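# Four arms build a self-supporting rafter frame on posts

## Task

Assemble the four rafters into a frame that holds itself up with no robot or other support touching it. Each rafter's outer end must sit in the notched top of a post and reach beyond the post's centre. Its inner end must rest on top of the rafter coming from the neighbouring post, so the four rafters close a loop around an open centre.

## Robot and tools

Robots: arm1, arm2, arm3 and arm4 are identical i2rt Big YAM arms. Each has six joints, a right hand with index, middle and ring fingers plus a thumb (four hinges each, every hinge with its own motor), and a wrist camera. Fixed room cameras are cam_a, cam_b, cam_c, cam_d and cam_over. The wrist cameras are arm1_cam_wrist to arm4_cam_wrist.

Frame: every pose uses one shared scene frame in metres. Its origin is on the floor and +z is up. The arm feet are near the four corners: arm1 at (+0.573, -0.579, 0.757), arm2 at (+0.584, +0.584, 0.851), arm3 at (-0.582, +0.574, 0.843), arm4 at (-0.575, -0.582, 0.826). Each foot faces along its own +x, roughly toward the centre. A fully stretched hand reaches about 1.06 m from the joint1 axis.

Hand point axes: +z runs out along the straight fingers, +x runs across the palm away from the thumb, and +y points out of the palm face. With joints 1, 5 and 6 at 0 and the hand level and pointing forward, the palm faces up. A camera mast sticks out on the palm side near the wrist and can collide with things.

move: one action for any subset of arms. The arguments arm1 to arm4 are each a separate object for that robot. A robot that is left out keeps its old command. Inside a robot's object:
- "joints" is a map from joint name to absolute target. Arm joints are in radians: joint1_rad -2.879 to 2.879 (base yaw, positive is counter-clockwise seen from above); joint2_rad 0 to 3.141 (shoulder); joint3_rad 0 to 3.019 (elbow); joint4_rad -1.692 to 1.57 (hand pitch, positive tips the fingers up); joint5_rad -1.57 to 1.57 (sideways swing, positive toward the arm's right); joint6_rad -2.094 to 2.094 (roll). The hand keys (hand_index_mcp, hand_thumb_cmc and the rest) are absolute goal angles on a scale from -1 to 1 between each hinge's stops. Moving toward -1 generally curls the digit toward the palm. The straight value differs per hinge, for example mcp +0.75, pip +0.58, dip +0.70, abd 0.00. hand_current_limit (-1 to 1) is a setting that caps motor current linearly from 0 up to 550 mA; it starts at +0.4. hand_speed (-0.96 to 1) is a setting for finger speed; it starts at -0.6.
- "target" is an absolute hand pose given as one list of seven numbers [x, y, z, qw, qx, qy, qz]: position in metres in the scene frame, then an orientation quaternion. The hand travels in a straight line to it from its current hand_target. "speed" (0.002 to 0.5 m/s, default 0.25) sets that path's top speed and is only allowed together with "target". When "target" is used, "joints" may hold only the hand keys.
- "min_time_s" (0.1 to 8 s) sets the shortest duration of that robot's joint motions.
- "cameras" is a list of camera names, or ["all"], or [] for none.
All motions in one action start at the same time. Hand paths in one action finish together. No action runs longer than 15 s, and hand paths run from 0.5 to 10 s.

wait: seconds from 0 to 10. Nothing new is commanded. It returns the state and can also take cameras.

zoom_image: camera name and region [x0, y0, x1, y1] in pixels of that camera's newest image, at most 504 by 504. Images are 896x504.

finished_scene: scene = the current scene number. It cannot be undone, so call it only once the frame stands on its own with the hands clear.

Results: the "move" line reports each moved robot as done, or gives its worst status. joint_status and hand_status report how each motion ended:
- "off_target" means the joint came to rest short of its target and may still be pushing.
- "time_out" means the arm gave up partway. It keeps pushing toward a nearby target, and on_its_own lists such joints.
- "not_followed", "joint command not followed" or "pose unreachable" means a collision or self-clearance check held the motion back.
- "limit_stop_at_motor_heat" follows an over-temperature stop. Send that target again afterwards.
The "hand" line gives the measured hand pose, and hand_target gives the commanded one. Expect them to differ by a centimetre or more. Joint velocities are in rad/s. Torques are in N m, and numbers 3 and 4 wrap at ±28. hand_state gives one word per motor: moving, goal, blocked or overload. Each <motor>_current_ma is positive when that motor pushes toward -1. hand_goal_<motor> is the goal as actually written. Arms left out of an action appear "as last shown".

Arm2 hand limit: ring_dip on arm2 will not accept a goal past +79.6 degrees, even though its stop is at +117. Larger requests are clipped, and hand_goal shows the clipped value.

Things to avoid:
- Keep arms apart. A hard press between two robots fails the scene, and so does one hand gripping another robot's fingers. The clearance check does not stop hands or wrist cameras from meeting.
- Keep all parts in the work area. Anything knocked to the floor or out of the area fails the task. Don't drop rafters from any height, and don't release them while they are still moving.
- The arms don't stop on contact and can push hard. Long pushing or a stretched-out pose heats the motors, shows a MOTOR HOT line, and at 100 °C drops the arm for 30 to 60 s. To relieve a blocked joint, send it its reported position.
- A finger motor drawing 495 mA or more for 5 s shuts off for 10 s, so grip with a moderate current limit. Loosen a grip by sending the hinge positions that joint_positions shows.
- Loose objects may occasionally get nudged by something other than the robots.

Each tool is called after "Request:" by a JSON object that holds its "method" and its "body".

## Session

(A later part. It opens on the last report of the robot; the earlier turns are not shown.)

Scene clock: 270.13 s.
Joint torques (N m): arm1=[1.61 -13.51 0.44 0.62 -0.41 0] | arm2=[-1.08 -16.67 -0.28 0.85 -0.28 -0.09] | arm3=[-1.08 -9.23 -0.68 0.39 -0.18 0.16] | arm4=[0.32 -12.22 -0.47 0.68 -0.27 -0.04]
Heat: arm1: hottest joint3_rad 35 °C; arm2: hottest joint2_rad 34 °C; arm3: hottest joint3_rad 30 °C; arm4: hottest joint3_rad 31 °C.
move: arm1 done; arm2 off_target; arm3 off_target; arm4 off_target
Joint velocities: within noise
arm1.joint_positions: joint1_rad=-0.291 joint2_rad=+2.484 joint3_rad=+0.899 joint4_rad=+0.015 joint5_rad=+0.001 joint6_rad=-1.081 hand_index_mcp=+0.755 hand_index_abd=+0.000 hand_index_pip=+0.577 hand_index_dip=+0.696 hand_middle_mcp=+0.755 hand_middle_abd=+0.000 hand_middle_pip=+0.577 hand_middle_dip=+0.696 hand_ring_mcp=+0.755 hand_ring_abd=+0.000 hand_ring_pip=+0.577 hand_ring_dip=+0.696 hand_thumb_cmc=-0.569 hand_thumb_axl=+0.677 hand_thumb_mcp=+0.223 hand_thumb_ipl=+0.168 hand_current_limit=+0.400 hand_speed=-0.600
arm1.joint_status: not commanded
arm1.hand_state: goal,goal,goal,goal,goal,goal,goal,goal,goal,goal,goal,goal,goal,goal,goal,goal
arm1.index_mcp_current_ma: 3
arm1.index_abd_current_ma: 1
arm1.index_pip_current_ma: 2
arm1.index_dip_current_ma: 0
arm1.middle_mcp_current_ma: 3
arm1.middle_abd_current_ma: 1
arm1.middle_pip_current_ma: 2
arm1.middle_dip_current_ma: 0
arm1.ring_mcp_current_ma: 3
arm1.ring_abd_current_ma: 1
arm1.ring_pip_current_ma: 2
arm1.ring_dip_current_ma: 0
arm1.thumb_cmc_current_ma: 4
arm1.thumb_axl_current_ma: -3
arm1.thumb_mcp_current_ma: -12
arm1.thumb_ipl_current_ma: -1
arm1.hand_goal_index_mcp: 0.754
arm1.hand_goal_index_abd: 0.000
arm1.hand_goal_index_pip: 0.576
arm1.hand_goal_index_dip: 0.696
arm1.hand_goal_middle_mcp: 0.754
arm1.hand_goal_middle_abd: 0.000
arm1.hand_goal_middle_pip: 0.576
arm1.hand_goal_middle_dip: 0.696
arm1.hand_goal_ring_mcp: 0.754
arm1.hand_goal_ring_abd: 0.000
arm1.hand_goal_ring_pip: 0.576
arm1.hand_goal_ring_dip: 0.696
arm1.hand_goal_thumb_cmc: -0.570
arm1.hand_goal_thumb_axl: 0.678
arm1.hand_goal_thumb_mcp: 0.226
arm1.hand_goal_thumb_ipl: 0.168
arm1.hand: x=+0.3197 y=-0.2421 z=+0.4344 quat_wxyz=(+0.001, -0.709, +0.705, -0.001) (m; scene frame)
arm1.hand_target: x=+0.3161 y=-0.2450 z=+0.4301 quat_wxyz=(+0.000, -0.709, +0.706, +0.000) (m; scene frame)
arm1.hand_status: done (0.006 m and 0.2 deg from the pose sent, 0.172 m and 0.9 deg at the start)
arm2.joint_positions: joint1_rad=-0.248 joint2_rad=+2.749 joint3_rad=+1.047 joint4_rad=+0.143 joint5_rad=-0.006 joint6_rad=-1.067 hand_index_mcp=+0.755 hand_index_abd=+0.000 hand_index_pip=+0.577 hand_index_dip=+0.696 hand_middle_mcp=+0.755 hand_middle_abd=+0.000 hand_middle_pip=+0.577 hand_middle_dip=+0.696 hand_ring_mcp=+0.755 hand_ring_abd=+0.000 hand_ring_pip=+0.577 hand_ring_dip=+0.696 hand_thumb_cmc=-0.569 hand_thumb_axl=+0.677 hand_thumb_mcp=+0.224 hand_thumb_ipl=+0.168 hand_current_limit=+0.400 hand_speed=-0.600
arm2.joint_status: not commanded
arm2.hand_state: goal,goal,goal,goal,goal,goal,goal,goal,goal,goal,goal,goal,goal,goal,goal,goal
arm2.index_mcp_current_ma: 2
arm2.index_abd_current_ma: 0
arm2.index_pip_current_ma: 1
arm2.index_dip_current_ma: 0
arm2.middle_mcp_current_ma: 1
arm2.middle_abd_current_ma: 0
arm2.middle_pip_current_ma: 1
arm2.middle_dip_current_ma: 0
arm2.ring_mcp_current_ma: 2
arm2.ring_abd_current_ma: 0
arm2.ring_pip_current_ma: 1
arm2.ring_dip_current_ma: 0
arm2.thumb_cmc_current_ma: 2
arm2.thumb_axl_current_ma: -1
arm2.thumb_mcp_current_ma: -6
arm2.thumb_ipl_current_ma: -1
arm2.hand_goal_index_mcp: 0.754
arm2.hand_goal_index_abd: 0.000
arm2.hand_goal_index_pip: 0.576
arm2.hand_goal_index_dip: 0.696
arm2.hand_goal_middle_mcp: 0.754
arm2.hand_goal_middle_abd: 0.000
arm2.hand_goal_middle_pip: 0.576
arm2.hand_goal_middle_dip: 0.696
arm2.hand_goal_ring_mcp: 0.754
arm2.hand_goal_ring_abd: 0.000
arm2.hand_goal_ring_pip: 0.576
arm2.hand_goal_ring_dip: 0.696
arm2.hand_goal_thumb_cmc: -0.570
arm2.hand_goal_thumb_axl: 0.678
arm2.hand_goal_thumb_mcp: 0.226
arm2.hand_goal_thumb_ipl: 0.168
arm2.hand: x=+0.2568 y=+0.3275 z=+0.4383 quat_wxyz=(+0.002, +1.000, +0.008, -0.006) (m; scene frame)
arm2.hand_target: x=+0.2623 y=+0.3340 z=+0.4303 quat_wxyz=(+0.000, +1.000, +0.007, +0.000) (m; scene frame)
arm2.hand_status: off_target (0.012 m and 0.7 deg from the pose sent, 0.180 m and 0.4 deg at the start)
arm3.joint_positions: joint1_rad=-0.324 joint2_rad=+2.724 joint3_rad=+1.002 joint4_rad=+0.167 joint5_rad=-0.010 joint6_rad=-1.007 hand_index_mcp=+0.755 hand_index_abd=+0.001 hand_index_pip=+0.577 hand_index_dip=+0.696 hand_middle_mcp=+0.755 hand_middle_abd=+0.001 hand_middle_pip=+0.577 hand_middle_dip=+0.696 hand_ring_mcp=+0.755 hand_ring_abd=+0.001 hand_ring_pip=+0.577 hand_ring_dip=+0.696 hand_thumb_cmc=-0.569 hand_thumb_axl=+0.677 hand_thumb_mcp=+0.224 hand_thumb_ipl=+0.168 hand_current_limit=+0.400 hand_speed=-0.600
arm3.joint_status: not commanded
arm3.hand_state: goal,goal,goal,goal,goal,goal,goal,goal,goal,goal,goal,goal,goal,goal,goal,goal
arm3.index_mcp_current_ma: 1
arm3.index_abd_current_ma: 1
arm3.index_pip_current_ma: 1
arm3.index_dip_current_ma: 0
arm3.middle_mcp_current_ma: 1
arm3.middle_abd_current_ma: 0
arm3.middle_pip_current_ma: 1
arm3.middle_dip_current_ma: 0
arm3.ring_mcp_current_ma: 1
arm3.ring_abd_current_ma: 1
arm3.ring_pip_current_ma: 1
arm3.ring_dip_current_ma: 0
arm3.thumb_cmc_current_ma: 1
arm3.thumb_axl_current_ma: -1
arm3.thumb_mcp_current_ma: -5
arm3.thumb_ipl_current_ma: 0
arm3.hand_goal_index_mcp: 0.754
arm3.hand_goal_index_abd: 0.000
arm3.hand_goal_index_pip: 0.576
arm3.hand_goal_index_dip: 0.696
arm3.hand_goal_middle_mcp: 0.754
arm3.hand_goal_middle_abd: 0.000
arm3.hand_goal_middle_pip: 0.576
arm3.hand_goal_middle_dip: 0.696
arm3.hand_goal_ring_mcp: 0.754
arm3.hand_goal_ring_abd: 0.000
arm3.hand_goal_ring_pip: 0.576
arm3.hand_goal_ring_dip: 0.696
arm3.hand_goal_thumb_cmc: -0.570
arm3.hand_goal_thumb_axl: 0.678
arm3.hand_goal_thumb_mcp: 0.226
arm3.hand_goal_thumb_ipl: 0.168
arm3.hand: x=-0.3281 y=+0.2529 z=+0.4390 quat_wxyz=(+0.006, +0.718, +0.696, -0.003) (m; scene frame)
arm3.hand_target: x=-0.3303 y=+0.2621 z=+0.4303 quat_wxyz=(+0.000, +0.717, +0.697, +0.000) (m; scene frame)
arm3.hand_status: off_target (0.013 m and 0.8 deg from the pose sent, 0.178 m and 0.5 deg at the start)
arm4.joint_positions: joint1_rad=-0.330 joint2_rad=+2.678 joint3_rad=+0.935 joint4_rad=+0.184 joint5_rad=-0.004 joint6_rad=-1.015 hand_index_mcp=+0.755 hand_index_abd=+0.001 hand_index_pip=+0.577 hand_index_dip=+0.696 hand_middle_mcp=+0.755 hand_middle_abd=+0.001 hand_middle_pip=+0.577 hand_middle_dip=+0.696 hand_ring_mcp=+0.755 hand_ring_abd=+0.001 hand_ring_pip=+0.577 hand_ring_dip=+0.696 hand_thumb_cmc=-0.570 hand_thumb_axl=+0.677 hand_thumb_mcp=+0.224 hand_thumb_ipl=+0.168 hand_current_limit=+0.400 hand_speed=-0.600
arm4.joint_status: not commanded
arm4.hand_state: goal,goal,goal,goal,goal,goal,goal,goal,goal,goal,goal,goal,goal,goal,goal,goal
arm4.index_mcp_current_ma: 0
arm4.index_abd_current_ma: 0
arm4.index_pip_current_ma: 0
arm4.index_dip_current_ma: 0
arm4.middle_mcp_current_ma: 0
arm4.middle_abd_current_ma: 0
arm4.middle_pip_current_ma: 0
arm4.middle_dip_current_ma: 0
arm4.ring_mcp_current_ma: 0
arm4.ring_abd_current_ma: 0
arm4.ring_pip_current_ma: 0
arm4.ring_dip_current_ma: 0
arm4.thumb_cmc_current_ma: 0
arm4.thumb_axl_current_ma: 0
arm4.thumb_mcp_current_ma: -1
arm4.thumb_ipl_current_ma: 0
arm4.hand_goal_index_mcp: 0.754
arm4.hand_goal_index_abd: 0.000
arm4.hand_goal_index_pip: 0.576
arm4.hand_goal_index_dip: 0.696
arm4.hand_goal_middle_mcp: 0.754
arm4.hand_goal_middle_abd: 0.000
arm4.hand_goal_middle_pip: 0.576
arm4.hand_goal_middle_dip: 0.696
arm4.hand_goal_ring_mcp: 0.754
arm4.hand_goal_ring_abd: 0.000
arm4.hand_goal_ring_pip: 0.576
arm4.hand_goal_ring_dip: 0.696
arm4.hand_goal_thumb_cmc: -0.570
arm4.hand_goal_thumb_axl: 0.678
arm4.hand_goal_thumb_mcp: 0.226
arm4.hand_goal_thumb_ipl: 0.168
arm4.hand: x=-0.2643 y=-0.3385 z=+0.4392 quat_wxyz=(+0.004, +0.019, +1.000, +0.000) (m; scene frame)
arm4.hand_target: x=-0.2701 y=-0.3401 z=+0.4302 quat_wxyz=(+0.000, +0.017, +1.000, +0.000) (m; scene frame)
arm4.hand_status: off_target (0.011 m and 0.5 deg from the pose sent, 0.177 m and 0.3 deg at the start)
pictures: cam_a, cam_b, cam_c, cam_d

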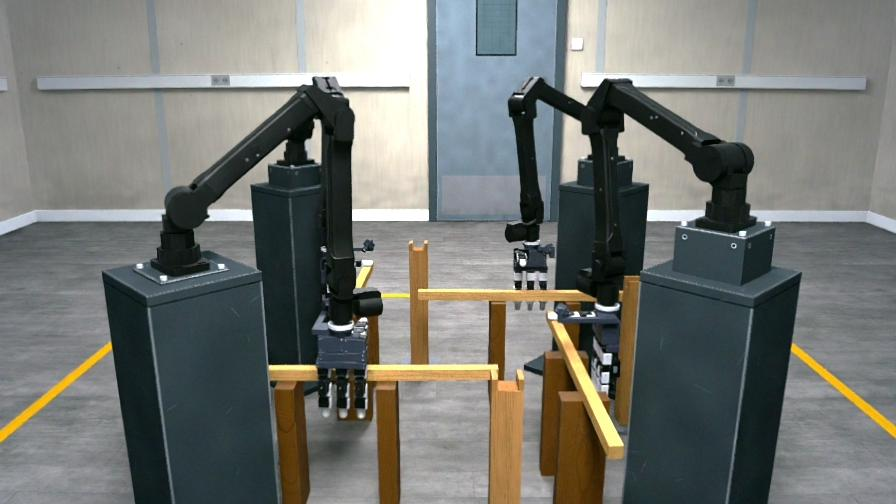

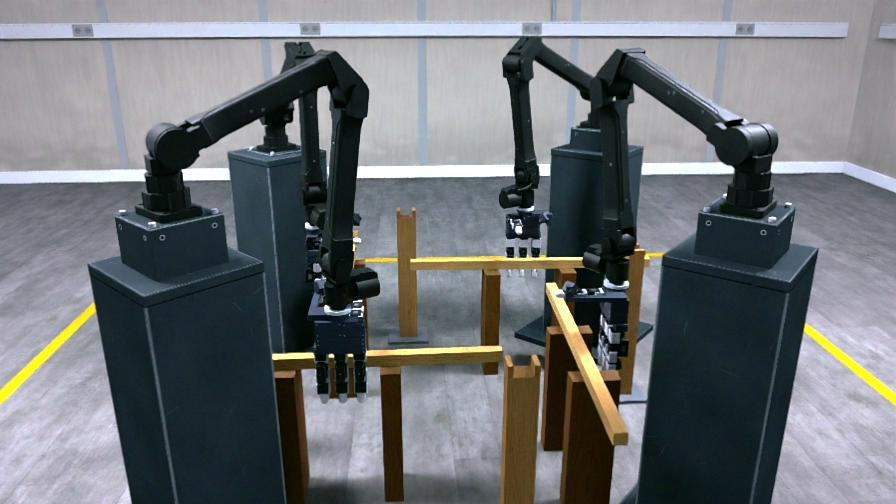

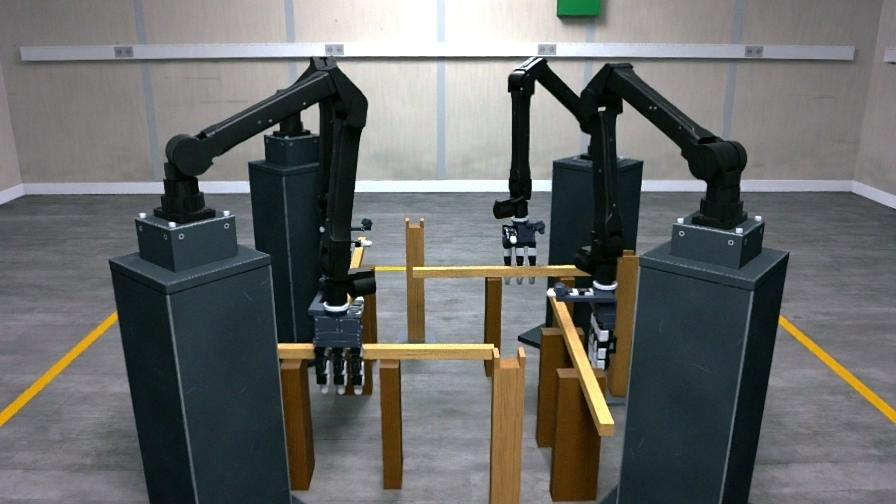

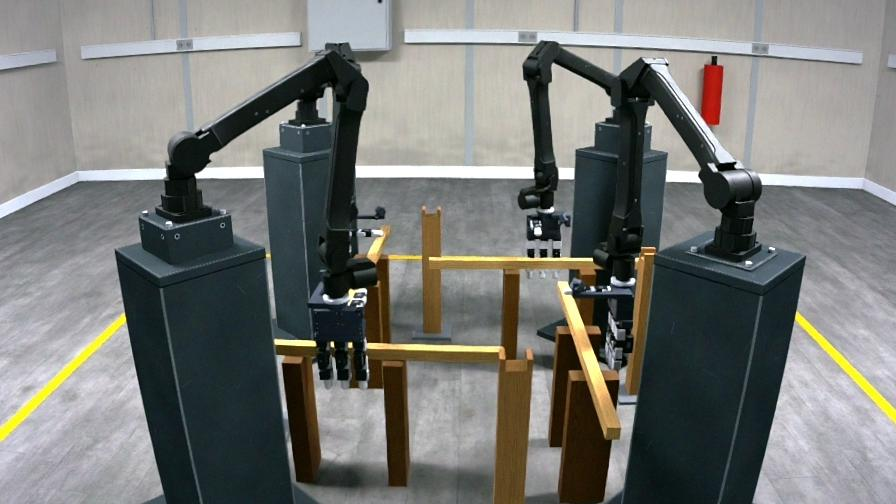

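Request:
{"method": "move", "body": {"arm1": {"target": [0.296, -0.253, 0.386, 0, -0.7086, 0.7056, 0], "speed": 0.08}, "arm2": {"target": [0.267, 0.322, 0.388, 0, 1, 0.0065, 0], "speed": 0.08}, "arm3": {"target": [-0.312, 0.271, 0.379, 0, 0.7169, 0.6971, 0], "speed": 0.08}, "arm4": {"target": [-0.276, -0.322, 0.375, 0, 0.0166, 0.9999, 0], "speed": 0.08}}}

Request:
{"method": "move", "body": {"arm1": {"target": [0.269, -0.253, 0.386, 0, -0.7086, 0.7056, 0], "speed": 0.05}, "arm2": {"target": [0.267, 0.2954, 0.388, 0, 1, 0.0065, 0], "speed": 0.05}, "arm3": {"target": [-0.2875, 0.271, 0.379, 0, 0.7169, 0.6971, 0], "speed": 0.05}, "arm4": {"target": [-0.276, -0.2976, 0.375, 0, 0.0166, 0.9999, 0], "speed": 0.05}, "cameras": ["all"]}}

Request:
{"method": "zoom_image", "body": {"camera": "cam_a", "region": [290, 310, 430, 450]}}

Request:
{"method": "zoom_image", "body": {"camera": "cam_b", "region": [280, 290, 420, 430]}}

Request:
{"method": "zoom_image", "body": {"camera": "cam_c", "region": [280, 290, 420, 430]}}

Request:
{"method": "zoom_image", "body": {"camera": "cam_d", "region": [280, 290, 420, 430]}}

Scene clock: 284.80 s.
Joint torques (N m): arm1=[1.61 -13.04 -0.31 0.76 -0.35 0.04] | arm2=[0.21 -16.73 -0.35 0.96 -0.25 0.06] | arm3=[-0.97 -9.29 -0.77 0.39 -0.16 0.24] | arm4=[0.73 -12.51 -0.58 0.68 -0.23 0.08]
Heat: arm1: hottest joint3_rad 34 °C; arm2: hottest joint2_rad 35 °C; arm3: hottest joint3_rad 30 °C; arm4: hottest joint3_rad 31 °C.
move: arm1 done; arm2 off_target; arm3 off_target; arm4 off_target
Joint velocities: within noise
arm1.joint_positions: joint1_rad=-0.230 joint2_rad=+2.608 joint3_rad=+0.984 joint4_rad=+0.055 joint5_rad=+0.001 joint6_rad=-1.022 hand_index_mcp=+0.755 hand_index_abd=+0.000 hand_index_pip=+0.577 hand_index_dip=+0.696 hand_middle_mcp=+0.755 hand_middle_abd=+0.000 hand_middle_pip=+0.577 hand_middle_dip=+0.696 hand_ring_mcp=+0.755 hand_ring_abd=+0.000 hand_ring_pip=+0.577 hand_ring_dip=+0.696 hand_thumb_cmc=-0.569 hand_thumb_axl=+0.677 hand_thumb_mcp=+0.223 hand_thumb_ipl=+0.168 hand_current_limit=+0.400 hand_speed=-0.600
arm1.joint_status: not commanded
arm1.hand_state: goal,goal,goal,goal,goal,goal,goal,goal,goal,goal,goal,goal,goal,goal,goal,goal
arm1.index_mcp_current_ma: 3
arm1.index_abd_current_ma: 1
arm1.index_pip_current_ma: 2
arm1.index_dip_current_ma: 0
arm1.middle_mcp_current_ma: 3
arm1.middle_abd_current_ma: 1
arm1.middle_pip_current_ma: 2
arm1.middle_dip_current_ma: 0
arm1.ring_mcp_current_ma: 3
arm1.ring_abd_current_ma: 1
arm1.ring_pip_current_ma: 2
arm1.ring_dip_current_ma: 0
arm1.thumb_cmc_current_ma: 4
arm1.thumb_axl_current_ma: -3
arm1.thumb_mcp_current_ma: -12
arm1.thumb_ipl_current_ma: -1
arm1.hand_goal_index_mcp: 0.754
arm1.hand_goal_index_abd: 0.000
arm1.hand_goal_index_pip: 0.576
arm1.hand_goal_index_dip: 0.696
arm1.hand_goal_middle_mcp: 0.754
arm1.hand_goal_middle_abd: 0.000
arm1.hand_goal_middle_pip: 0.576
arm1.hand_goal_middle_dip: 0.696
arm1.hand_goal_ring_mcp: 0.754
arm1.hand_goal_ring_abd: 0.000
arm1.hand_goal_ring_pip: 0.576
arm1.hand_goal_ring_dip: 0.696
arm1.hand_goal_thumb_cmc: -0.570
arm1.hand_goal_thumb_axl: 0.678
arm1.hand_goal_thumb_mcp: 0.226
arm1.hand_goal_thumb_ipl: 0.168
arm1.hand: x=+0.2984 y=-0.2492 z=+0.3913 quat_wxyz=(+0.001, -0.710, +0.704, -0.001) (m; scene frame)
arm1.hand_target: x=+0.2962 y=-0.2531 z=+0.3861 quat_wxyz=(+0.000, -0.709, +0.706, +0.000) (m; scene frame)
arm1.hand_status: done (0.007 m and 0.3 deg from the pose sent, 0.055 m and 0.2 deg at the start)
arm2.joint_positions: joint1_rad=-0.227 joint2_rad=+2.858 joint3_rad=+1.148 joint4_rad=+0.152 joint5_rad=-0.007 joint6_rad=-1.044 hand_index_mcp=+0.755 hand_index_abd=+0.000 hand_index_pip=+0.577 hand_index_dip=+0.696 hand_middle_mcp=+0.755 hand_middle_abd=+0.000 hand_middle_pip=+0.577 hand_middle_dip=+0.696 hand_ring_mcp=+0.755 hand_ring_abd=+0.000 hand_ring_pip=+0.577 hand_ring_dip=+0.696 hand_thumb_cmc=-0.569 hand_thumb_axl=+0.677 hand_thumb_mcp=+0.224 hand_thumb_ipl=+0.168 hand_current_limit=+0.400 hand_speed=-0.600
arm2.joint_status: not commanded
arm2.hand_state: goal,goal,goal,goal,goal,goal,goal,goal,goal,goal,goal,goal,goal,goal,goal,goal
arm2.index_mcp_current_ma: 2
arm2.index_abd_current_ma: 0
arm2.index_pip_current_ma: 1
arm2.index_dip_current_ma: 0
arm2.middle_mcp_current_ma: 1
arm2.middle_abd_current_ma: 0
arm2.middle_pip_current_ma: 1
arm2.middle_dip_current_ma: 0
arm2.ring_mcp_current_ma: 2
arm2.ring_abd_current_ma: 0
arm2.ring_pip_current_ma: 1
arm2.ring_dip_current_ma: 0
arm2.thumb_cmc_current_ma: 2
arm2.thumb_axl_current_ma: -1
arm2.thumb_mcp_current_ma: -6
arm2.thumb_ipl_current_ma: -1
arm2.hand_goal_index_mcp: 0.754
arm2.hand_goal_index_abd: 0.000
arm2.hand_goal_index_pip: 0.576
arm2.hand_goal_index_dip: 0.696
arm2.hand_goal_middle_mcp: 0.754
arm2.hand_goal_middle_abd: 0.000
arm2.hand_goal_middle_pip: 0.576
arm2.hand_goal_middle_dip: 0.696
arm2.hand_goal_ring_mcp: 0.754
arm2.hand_goal_ring_abd: 0.000
arm2.hand_goal_ring_pip: 0.576
arm2.hand_goal_ring_dip: 0.696
arm2.hand_goal_thumb_cmc: -0.570
arm2.hand_goal_thumb_axl: 0.678
arm2.hand_goal_thumb_mcp: 0.226
arm2.hand_goal_thumb_ipl: 0.168
arm2.hand: x=+0.2573 y=+0.3198 z=+0.3973 quat_wxyz=(+0.002, +1.000, +0.006, -0.005) (m; scene frame)
arm2.hand_target: x=+0.2669 y=+0.3222 z=+0.3884 quat_wxyz=(+0.000, +1.000, +0.007, +0.000) (m; scene frame)
arm2.hand_status: off_target (0.014 m and 0.7 deg from the pose sent, 0.052 m and 0.7 deg at the start)
arm3.joint_positions: joint1_rad=-0.263 joint2_rad=+2.858 joint3_rad=+1.123 joint4_rad=+0.182 joint5_rad=-0.010 joint6_rad=-0.954 hand_index_mcp=+0.755 hand_index_abd=+0.001 hand_index_pip=+0.577 hand_index_dip=+0.696 hand_middle_mcp=+0.755 hand_middle_abd=+0.001 hand_middle_pip=+0.577 hand_middle_dip=+0.696 hand_ring_mcp=+0.755 hand_ring_abd=+0.001 hand_ring_pip=+0.577 hand_ring_dip=+0.696 hand_thumb_cmc=-0.569 hand_thumb_axl=+0.677 hand_thumb_mcp=+0.224 hand_thumb_ipl=+0.168 hand_current_limit=+0.400 hand_speed=-0.600
arm3.joint_status: not commanded
arm3.hand_state: goal,goal,goal,goal,goal,goal,goal,goal,goal,goal,goal,goal,goal,goal,goal,goal
arm3.index_mcp_current_ma: 1
arm3.index_abd_current_ma: 1
arm3.index_pip_current_ma: 1
arm3.index_dip_current_ma: 0
arm3.middle_mcp_current_ma: 1
arm3.middle_abd_current_ma: 0
arm3.middle_pip_current_ma: 1
arm3.middle_dip_current_ma: 0
arm3.ring_mcp_current_ma: 1
arm3.ring_abd_current_ma: 1
arm3.ring_pip_current_ma: 1
arm3.ring_dip_current_ma: 0
arm3.thumb_cmc_current_ma: 1
arm3.thumb_axl_current_ma: -1
arm3.thumb_mcp_current_ma: -5
arm3.thumb_ipl_current_ma: 0
arm3.hand_goal_index_mcp: 0.754
arm3.hand_goal_index_abd: 0.000
arm3.hand_goal_index_pip: 0.576
arm3.hand_goal_index_dip: 0.696
arm3.hand_goal_middle_mcp: 0.754
arm3.hand_goal_middle_abd: 0.000
arm3.hand_goal_middle_pip: 0.576
arm3.hand_goal_middle_dip: 0.696
arm3.hand_goal_ring_mcp: 0.754
arm3.hand_goal_ring_abd: 0.000
arm3.hand_goal_ring_pip: 0.576
arm3.hand_goal_ring_dip: 0.696
arm3.hand_goal_thumb_cmc: -0.570
arm3.hand_goal_thumb_axl: 0.678
arm3.hand_goal_thumb_mcp: 0.226
arm3.hand_goal_thumb_ipl: 0.168
arm3.hand: x=-0.3083 y=+0.2607 z=+0.3890 quat_wxyz=(+0.007, +0.716, +0.699, -0.002) (m; scene frame)
arm3.hand_target: x=-0.3122 y=+0.2711 z=+0.3794 quat_wxyz=(+0.000, +0.717, +0.697, +0.000) (m; scene frame)
arm3.hand_status: off_target (0.015 m and 0.9 deg from the pose sent, 0.065 m and 0.8 deg at the start)
arm4.joint_positions: joint1_rad=-0.277 joint2_rad=+2.824 joint3_rad=+1.067 joint4_rad=+0.201 joint5_rad=-0.004 joint6_rad=-0.971 hand_index_mcp=+0.755 hand_index_abd=+0.001 hand_index_pip=+0.577 hand_index_dip=+0.696 hand_middle_mcp=+0.755 hand_middle_abd=+0.001 hand_middle_pip=+0.577 hand_middle_dip=+0.696 hand_ring_mcp=+0.755 hand_ring_abd=+0.001 hand_ring_pip=+0.577 hand_ring_dip=+0.696 hand_thumb_cmc=-0.570 hand_thumb_axl=+0.677 hand_thumb_mcp=+0.224 hand_thumb_ipl=+0.168 hand_current_limit=+0.400 hand_speed=-0.600
arm4.joint_status: not commanded
arm4.hand_state: goal,goal,goal,goal,goal,goal,goal,goal,goal,goal,goal,goal,goal,goal,goal,goal
arm4.index_mcp_current_ma: 0
arm4.index_abd_current_ma: 0
arm4.index_pip_current_ma: 0
arm4.index_dip_current_ma: 0
arm4.middle_mcp_current_ma: 0
arm4.middle_abd_current_ma: 0
arm4.middle_pip_current_ma: 0
arm4.middle_dip_current_ma: 0
arm4.ring_mcp_current_ma: 0
arm4.ring_abd_current_ma: 0
arm4.ring_pip_current_ma: 0
arm4.ring_dip_current_ma: 0
arm4.thumb_cmc_current_ma: 0
arm4.thumb_axl_current_ma: 0
arm4.thumb_mcp_current_ma: -1
arm4.thumb_ipl_current_ma: 0
arm4.hand_goal_index_mcp: 0.754
arm4.hand_goal_index_abd: 0.000
arm4.hand_goal_index_pip: 0.576
arm4.hand_goal_index_dip: 0.696
arm4.hand_goal_middle_mcp: 0.754
arm4.hand_goal_middle_abd: 0.000
arm4.hand_goal_middle_pip: 0.576
arm4.hand_goal_middle_dip: 0.696
arm4.hand_goal_ring_mcp: 0.754
arm4.hand_goal_ring_abd: 0.000
arm4.hand_goal_ring_pip: 0.576
arm4.hand_goal_ring_dip: 0.696
arm4.hand_goal_thumb_cmc: -0.570
arm4.hand_goal_thumb_axl: 0.678
arm4.hand_goal_thumb_mcp: 0.226
arm4.hand_goal_thumb_ipl: 0.168
arm4.hand: x=-0.2680 y=-0.3200 z=+0.3855 quat_wxyz=(+0.004, +0.014, +1.000, +0.002) (m; scene frame)
arm4.hand_target: x=-0.2761 y=-0.3222 z=+0.3754 quat_wxyz=(+0.000, +0.017, +1.000, +0.000) (m; scene frame)
arm4.hand_status: off_target (0.013 m and 0.6 deg from the pose sent, 0.067 m and 0.5 deg at the start)
pictures: none

Scene clock: 286.07 s.
Joint torques (N m): arm1=[0.38 -13.45 0.43 -0.05 -0.32 0.01] | arm2=[0.15 -17.73 -0.05 0.27 -0.23 0.07] | arm3=[-1.08 -10.11 -0.47 -0.09 -0.13 0.25] | arm4=[0.85 -13.27 -0.2 -0.1 -0.24 0.11]
Heat: arm1: hottest joint3_rad 34 °C; arm2: hottest joint2_rad 35 °C; arm3: hottest joint3_rad 30 °C; arm4: hottest joint3_rad 31 °C.
move: arm1 done; arm2 off_target; arm3 off_target; arm4 off_target
Joint velocities: within noise
arm1.joint_positions: joint1_rad=-0.168 joint2_rad=+2.608 joint3_rad=+1.023 joint4_rad=+0.036 joint5_rad=+0.001 joint6_rad=-0.962 hand_index_mcp=+0.755 hand_index_abd=+0.000 hand_index_pip=+0.577 hand_index_dip=+0.696 hand_middle_mcp=+0.755 hand_middle_abd=+0.000 hand_middle_pip=+0.577 hand_middle_dip=+0.696 hand_ring_mcp=+0.755 hand_ring_abd=+0.000 hand_ring_pip=+0.577 hand_ring_dip=+0.696 hand_thumb_cmc=-0.569 hand_thumb_axl=+0.677 hand_thumb_mcp=+0.223 hand_thumb_ipl=+0.168 hand_current_limit=+0.400 hand_speed=-0.600
arm1.joint_status: not commanded
arm1.hand_state: goal,goal,goal,goal,goal,goal,goal,goal,goal,goal,goal,goal,goal,goal,goal,goal
arm1.index_mcp_current_ma: 3
arm1.index_abd_current_ma: 1
arm1.index_pip_current_ma: 2
arm1.index_dip_current_ma: 0
arm1.middle_mcp_current_ma: 3
arm1.middle_abd_current_ma: 1
arm1.middle_pip_current_ma: 2
arm1.middle_dip_current_ma: 0
arm1.ring_mcp_current_ma: 3
arm1.ring_abd_current_ma: 1
arm1.ring_pip_current_ma: 2
arm1.ring_dip_current_ma: 0
arm1.thumb_cmc_current_ma: 4
arm1.thumb_axl_current_ma: -3
arm1.thumb_mcp_current_ma: -12
arm1.thumb_ipl_current_ma: -1
arm1.hand_goal_index_mcp: 0.754
arm1.hand_goal_index_abd: 0.000
arm1.hand_goal_index_pip: 0.576
arm1.hand_goal_index_dip: 0.696
arm1.hand_goal_middle_mcp: 0.754
arm1.hand_goal_middle_abd: 0.000
arm1.hand_goal_middle_pip: 0.576
arm1.hand_goal_middle_dip: 0.696
arm1.hand_goal_ring_mcp: 0.754
arm1.hand_goal_ring_abd: 0.000
arm1.hand_goal_ring_pip: 0.576
arm1.hand_goal_ring_dip: 0.696
arm1.hand_goal_thumb_cmc: -0.570
arm1.hand_goal_thumb_axl: 0.678
arm1.hand_goal_thumb_mcp: 0.226
arm1.hand_goal_thumb_ipl: 0.168
arm1.hand: x=+0.2684 y=-0.2459 z=+0.3921 quat_wxyz=(+0.003, -0.710, +0.704, +0.009) (m; scene frame)
arm1.hand_target: x=+0.2691 y=-0.2530 z=+0.3862 quat_wxyz=(+0.000, -0.709, +0.706, +0.000) (m; scene frame)
arm1.hand_status: done (0.009 m and 1.1 deg from the pose sent, 0.030 m and 0.3 deg at the start)
arm2.joint_positions: joint1_rad=-0.163 joint2_rad=+2.858 joint3_rad=+1.180 joint4_rad=+0.130 joint5_rad=-0.007 joint6_rad=-0.980 hand_index_mcp=+0.755 hand_index_abd=+0.000 hand_index_pip=+0.577 hand_index_dip=+0.696 hand_middle_mcp=+0.755 hand_middle_abd=+0.000 hand_middle_pip=+0.577 hand_middle_dip=+0.696 hand_ring_mcp=+0.755 hand_ring_abd=+0.000 hand_ring_pip=+0.577 hand_ring_dip=+0.696 hand_thumb_cmc=-0.569 hand_thumb_axl=+0.677 hand_thumb_mcp=+0.224 hand_thumb_ipl=+0.168 hand_current_limit=+0.400 hand_speed=-0.600
arm2.joint_status: not commanded
arm2.hand_state: goal,goal,goal,goal,goal,goal,goal,goal,goal,goal,goal,goal,goal,goal,goal,goal
arm2.index_mcp_current_ma: 2
arm2.index_abd_current_ma: 0
arm2.index_pip_current_ma: 1
arm2.index_dip_current_ma: 0
arm2.middle_mcp_current_ma: 1
arm2.middle_abd_current_ma: 0
arm2.middle_pip_current_ma: 1
arm2.middle_dip_current_ma: 0
arm2.ring_mcp_current_ma: 2
arm2.ring_abd_current_ma: 0
arm2.ring_pip_current_ma: 1
arm2.ring_dip_current_ma: 0
arm2.thumb_cmc_current_ma: 2
arm2.thumb_axl_current_ma: -1
arm2.thumb_mcp_current_ma: -6
arm2.thumb_ipl_current_ma: -1
arm2.hand_goal_index_mcp: 0.754
arm2.hand_goal_index_abd: 0.000
arm2.hand_goal_index_pip: 0.576
arm2.hand_goal_index_dip: 0.696
arm2.hand_goal_middle_mcp: 0.754
arm2.hand_goal_middle_abd: 0.000
arm2.hand_goal_middle_pip: 0.576
arm2.hand_goal_middle_dip: 0.696
arm2.hand_goal_ring_mcp: 0.754
arm2.hand_goal_ring_abd: 0.000
arm2.hand_goal_ring_pip: 0.576
arm2.hand_goal_ring_dip: 0.696
arm2.hand_goal_thumb_cmc: -0.570
arm2.hand_goal_thumb_axl: 0.678
arm2.hand_goal_thumb_mcp: 0.226
arm2.hand_goal_thumb_ipl: 0.168
arm2.hand: x=+0.2573 y=+0.2920 z=+0.3964 quat_wxyz=(+0.006, +1.000, +0.007, -0.010) (m; scene frame)
arm2.hand_target: x=+0.2669 y=+0.2955 z=+0.3884 quat_wxyz=(+0.000, +1.000, +0.006, +0.000) (m; scene frame)
arm2.hand_status: off_target (0.013 m and 1.3 deg from the pose sent, 0.028 m and 0.7 deg at the start)
arm3.joint_positions: joint1_rad=-0.204 joint2_rad=+2.858 joint3_rad=+1.155 joint4_rad=+0.158 joint5_rad=-0.010 joint6_rad=-0.896 hand_index_mcp=+0.755 hand_index_abd=+0.001 hand_index_pip=+0.577 hand_index_dip=+0.696 hand_middle_mcp=+0.755 hand_middle_abd=+0.001 hand_middle_pip=+0.577 hand_middle_dip=+0.696 hand_ring_mcp=+0.755 hand_ring_abd=+0.001 hand_ring_pip=+0.577 hand_ring_dip=+0.696 hand_thumb_cmc=-0.569 hand_thumb_axl=+0.677 hand_thumb_mcp=+0.224 hand_thumb_ipl=+0.168 hand_current_limit=+0.400 hand_speed=-0.600
arm3.joint_status: not commanded
arm3.hand_state: goal,goal,goal,goal,goal,goal,goal,goal,goal,goal,goal,goal,goal,goal,goal,goal
arm3.index_mcp_current_ma: 1
arm3.index_abd_current_ma: 1
arm3.index_pip_current_ma: 1
arm3.index_dip_current_ma: 0
arm3.middle_mcp_current_ma: 1
arm3.middle_abd_current_ma: 0
arm3.middle_pip_current_ma: 1
arm3.middle_dip_current_ma: 0
arm3.ring_mcp_current_ma: 1
arm3.ring_abd_current_ma: 1
arm3.ring_pip_current_ma: 1
arm3.ring_dip_current_ma: 0
arm3.thumb_cmc_current_ma: 1
arm3.thumb_axl_current_ma: -1
arm3.thumb_mcp_current_ma: -5
arm3.thumb_ipl_current_ma: 0
arm3.hand_goal_index_mcp: 0.754
arm3.hand_goal_index_abd: 0.000
arm3.hand_goal_index_pip: 0.576
arm3.hand_goal_index_dip: 0.696
arm3.hand_goal_middle_mcp: 0.754
arm3.hand_goal_middle_abd: 0.000
arm3.hand_goal_middle_pip: 0.576
arm3.hand_goal_middle_dip: 0.696
arm3.hand_goal_ring_mcp: 0.754
arm3.hand_goal_ring_abd: 0.000
arm3.hand_goal_ring_pip: 0.576
arm3.hand_goal_ring_dip: 0.696
arm3.hand_goal_thumb_cmc: -0.570
arm3.hand_goal_thumb_axl: 0.678
arm3.hand_goal_thumb_mcp: 0.226
arm3.hand_goal_thumb_ipl: 0.168
arm3.hand: x=-0.2832 y=+0.2618 z=+0.3876 quat_wxyz=(+0.011, +0.715, +0.699, -0.002) (m; scene frame)
arm3.hand_target: x=-0.2876 y=+0.2711 z=+0.3793 quat_wxyz=(+0.000, +0.717, +0.697, +0.000) (m; scene frame)
arm3.hand_status: off_target (0.013 m and 1.3 deg from the pose sent, 0.025 m and 0.9 deg at the start)
arm4.joint_positions: joint1_rad=-0.219 joint2_rad=+2.824 joint3_rad=+1.096 joint4_rad=+0.183 joint5_rad=-0.004 joint6_rad=-0.909 hand_index_mcp=+0.755 hand_index_abd=+0.001 hand_index_pip=+0.577 hand_index_dip=+0.696 hand_middle_mcp=+0.755 hand_middle_abd=+0.001 hand_middle_pip=+0.577 hand_middle_dip=+0.696 hand_ring_mcp=+0.755 hand_ring_abd=+0.001 hand_ring_pip=+0.577 hand_ring_dip=+0.696 hand_thumb_cmc=-0.570 hand_thumb_axl=+0.677 hand_thumb_mcp=+0.224 hand_thumb_ipl=+0.168 hand_current_limit=+0.400 hand_speed=-0.600
arm4.joint_status: not commanded
arm4.hand_state: goal,goal,goal,goal,goal,goal,goal,goal,goal,goal,goal,goal,goal,goal,goal,goal
arm4.index_mcp_current_ma: 0
arm4.index_abd_current_ma: 0
arm4.index_pip_current_ma: 0
arm4.index_dip_current_ma: 0
arm4.middle_mcp_current_ma: 0
arm4.middle_abd_current_ma: 0
arm4.middle_pip_current_ma: 0
arm4.middle_dip_current_ma: 0
arm4.ring_mcp_current_ma: 0
arm4.ring_abd_current_ma: 0
arm4.ring_pip_current_ma: 0
arm4.ring_dip_current_ma: 0
arm4.thumb_cmc_current_ma: 0
arm4.thumb_axl_current_ma: 0
arm4.thumb_mcp_current_ma: -1
arm4.thumb_ipl_current_ma: 0
arm4.hand_goal_index_mcp: 0.754
arm4.hand_goal_index_abd: 0.000
arm4.hand_goal_index_pip: 0.576
arm4.hand_goal_index_dip: 0.696
arm4.hand_goal_middle_mcp: 0.754
arm4.hand_goal_middle_abd: 0.000
arm4.hand_goal_middle_pip: 0.576
arm4.hand_goal_middle_dip: 0.696
arm4.hand_goal_ring_mcp: 0.754
arm4.hand_goal_ring_abd: 0.000
arm4.hand_goal_ring_pip: 0.576
arm4.hand_goal_ring_dip: 0.696
arm4.hand_goal_thumb_cmc: -0.570
arm4.hand_goal_thumb_axl: 0.678
arm4.hand_goal_thumb_mcp: 0.226
arm4.hand_goal_thumb_ipl: 0.168
arm4.hand: x=-0.2675 y=-0.2960 z=+0.3842 quat_wxyz=(+0.009, +0.016, +1.000, +0.005) (m; scene frame)
arm4.hand_target: x=-0.2760 y=-0.2978 z=+0.3754 quat_wxyz=(+0.000, +0.016, +1.000, +0.000) (m; scene frame)
arm4.hand_status: off_target (0.013 m and 1.2 deg from the pose sent, 0.026 m and 0.6 deg at the start)
pictures: arm1_cam_wrist, arm2_cam_wrist, arm3_cam_wrist, arm4_cam_wrist, cam_a, cam_b, cam_c, cam_d, cam_over

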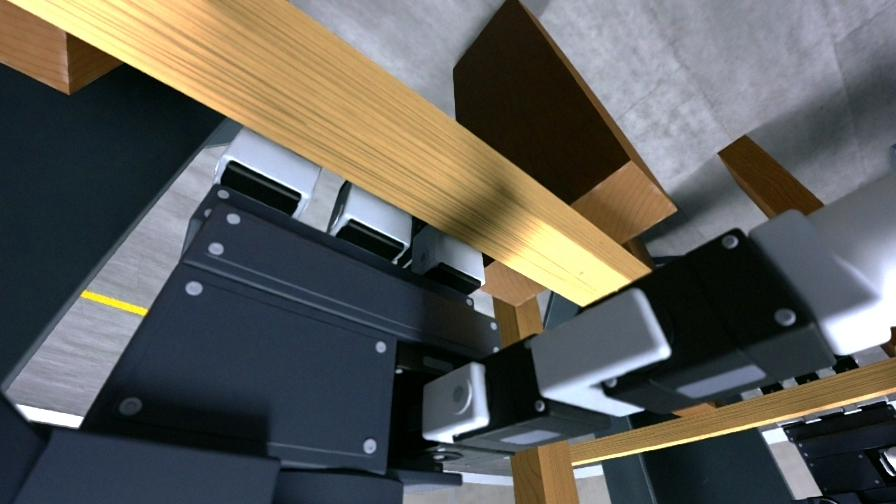

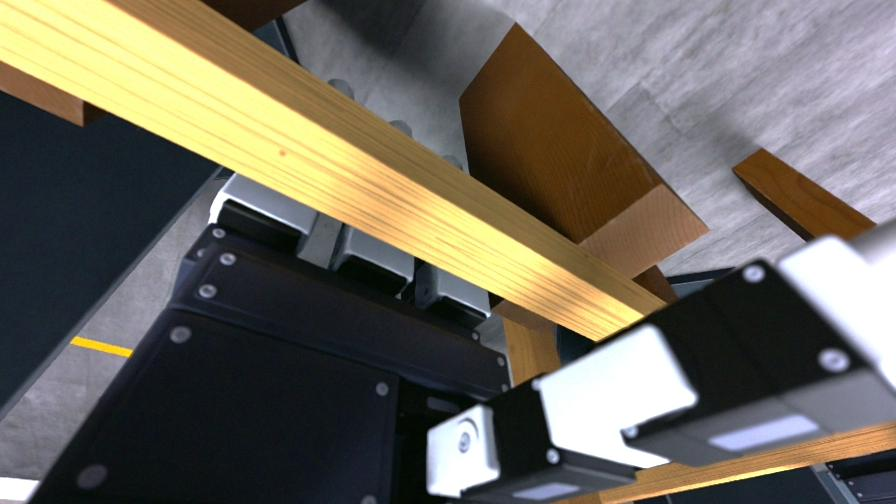

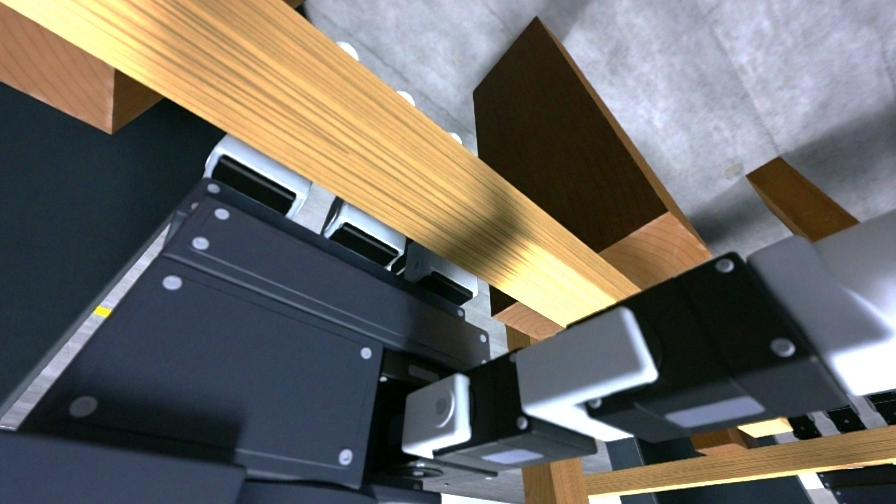

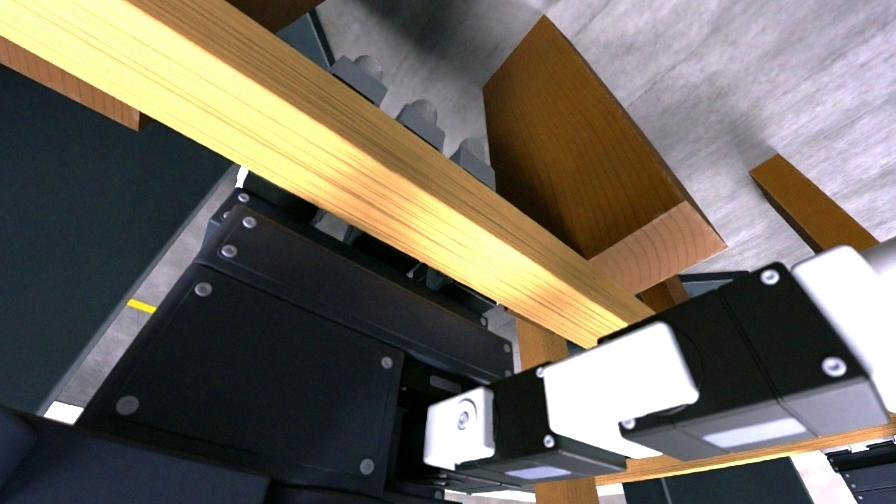

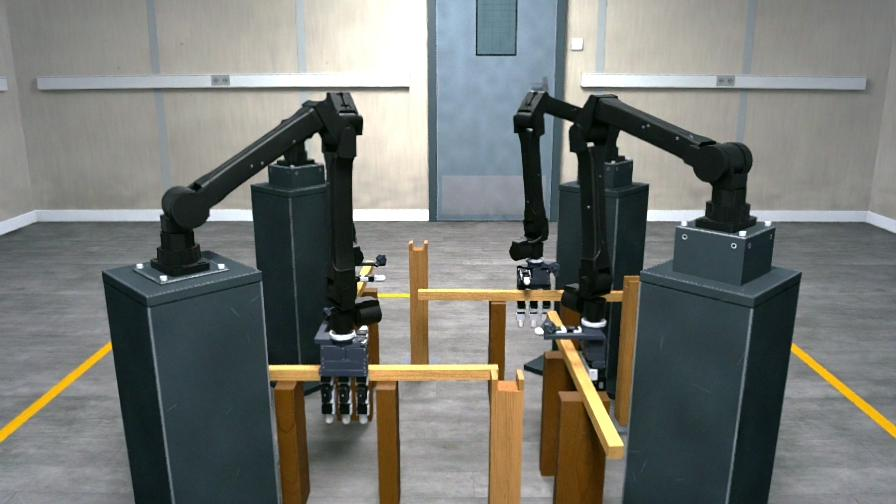

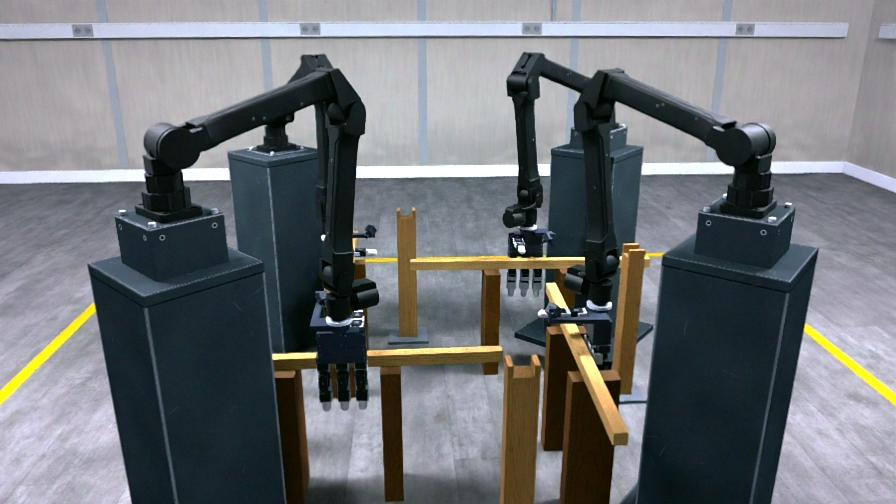

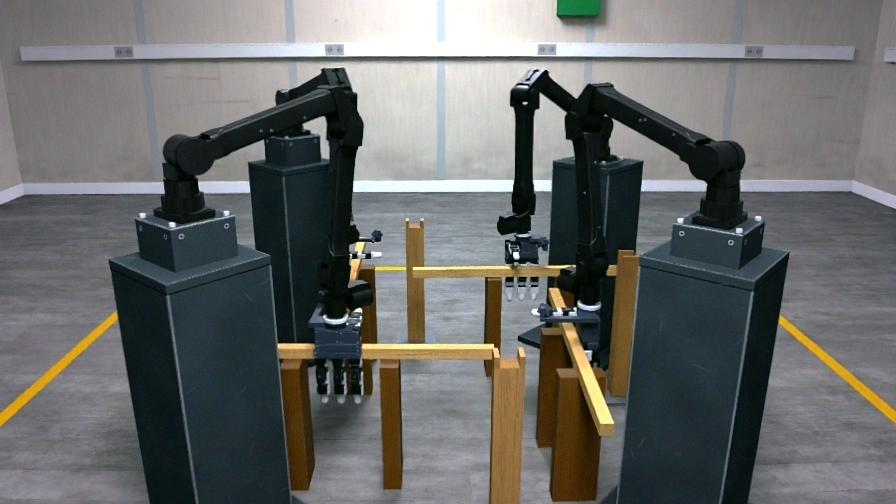

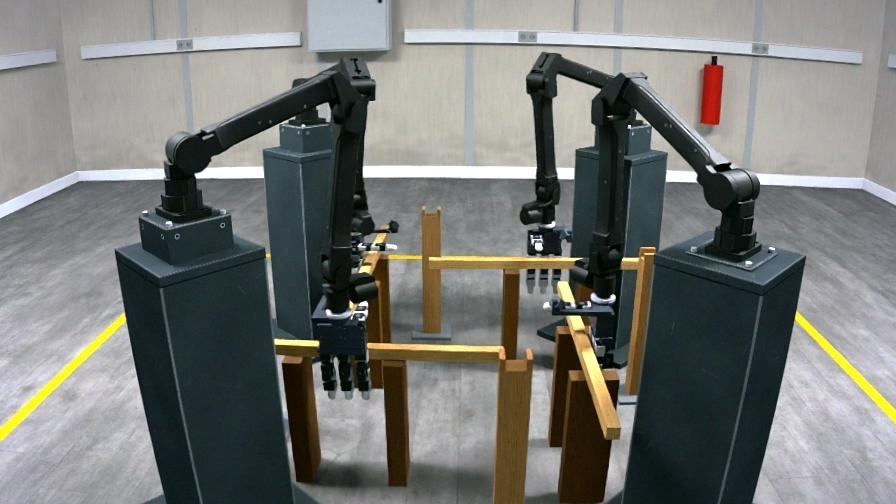

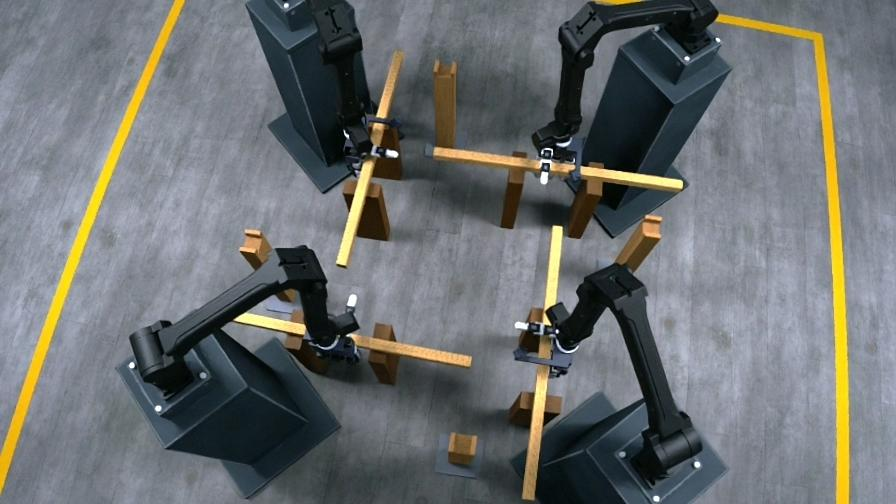

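Scaled by 3.600.

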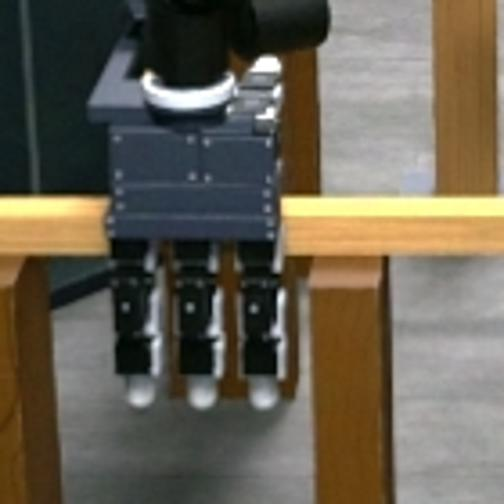

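Scaled by 3.600.

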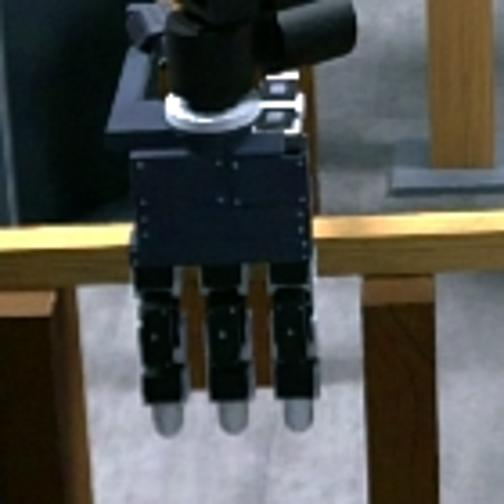

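Scaled by 3.600.

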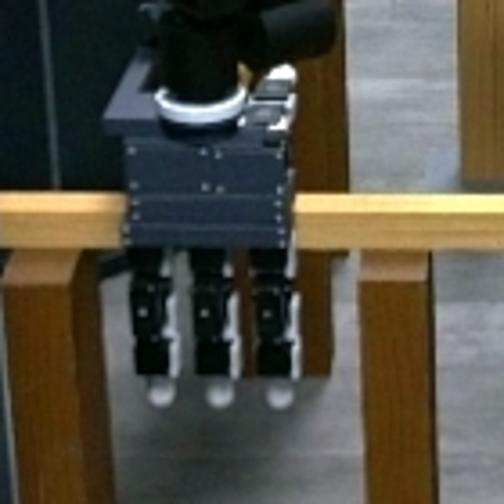

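Scaled by 3.600.

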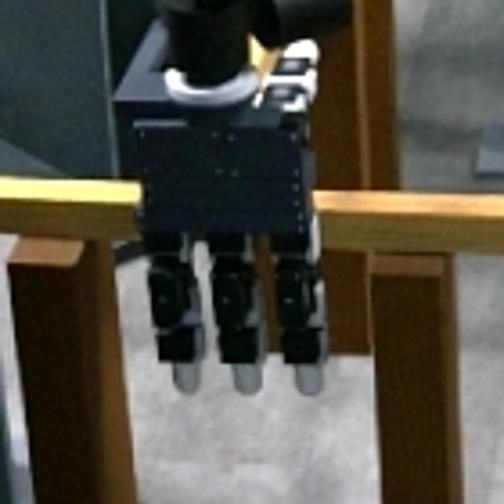

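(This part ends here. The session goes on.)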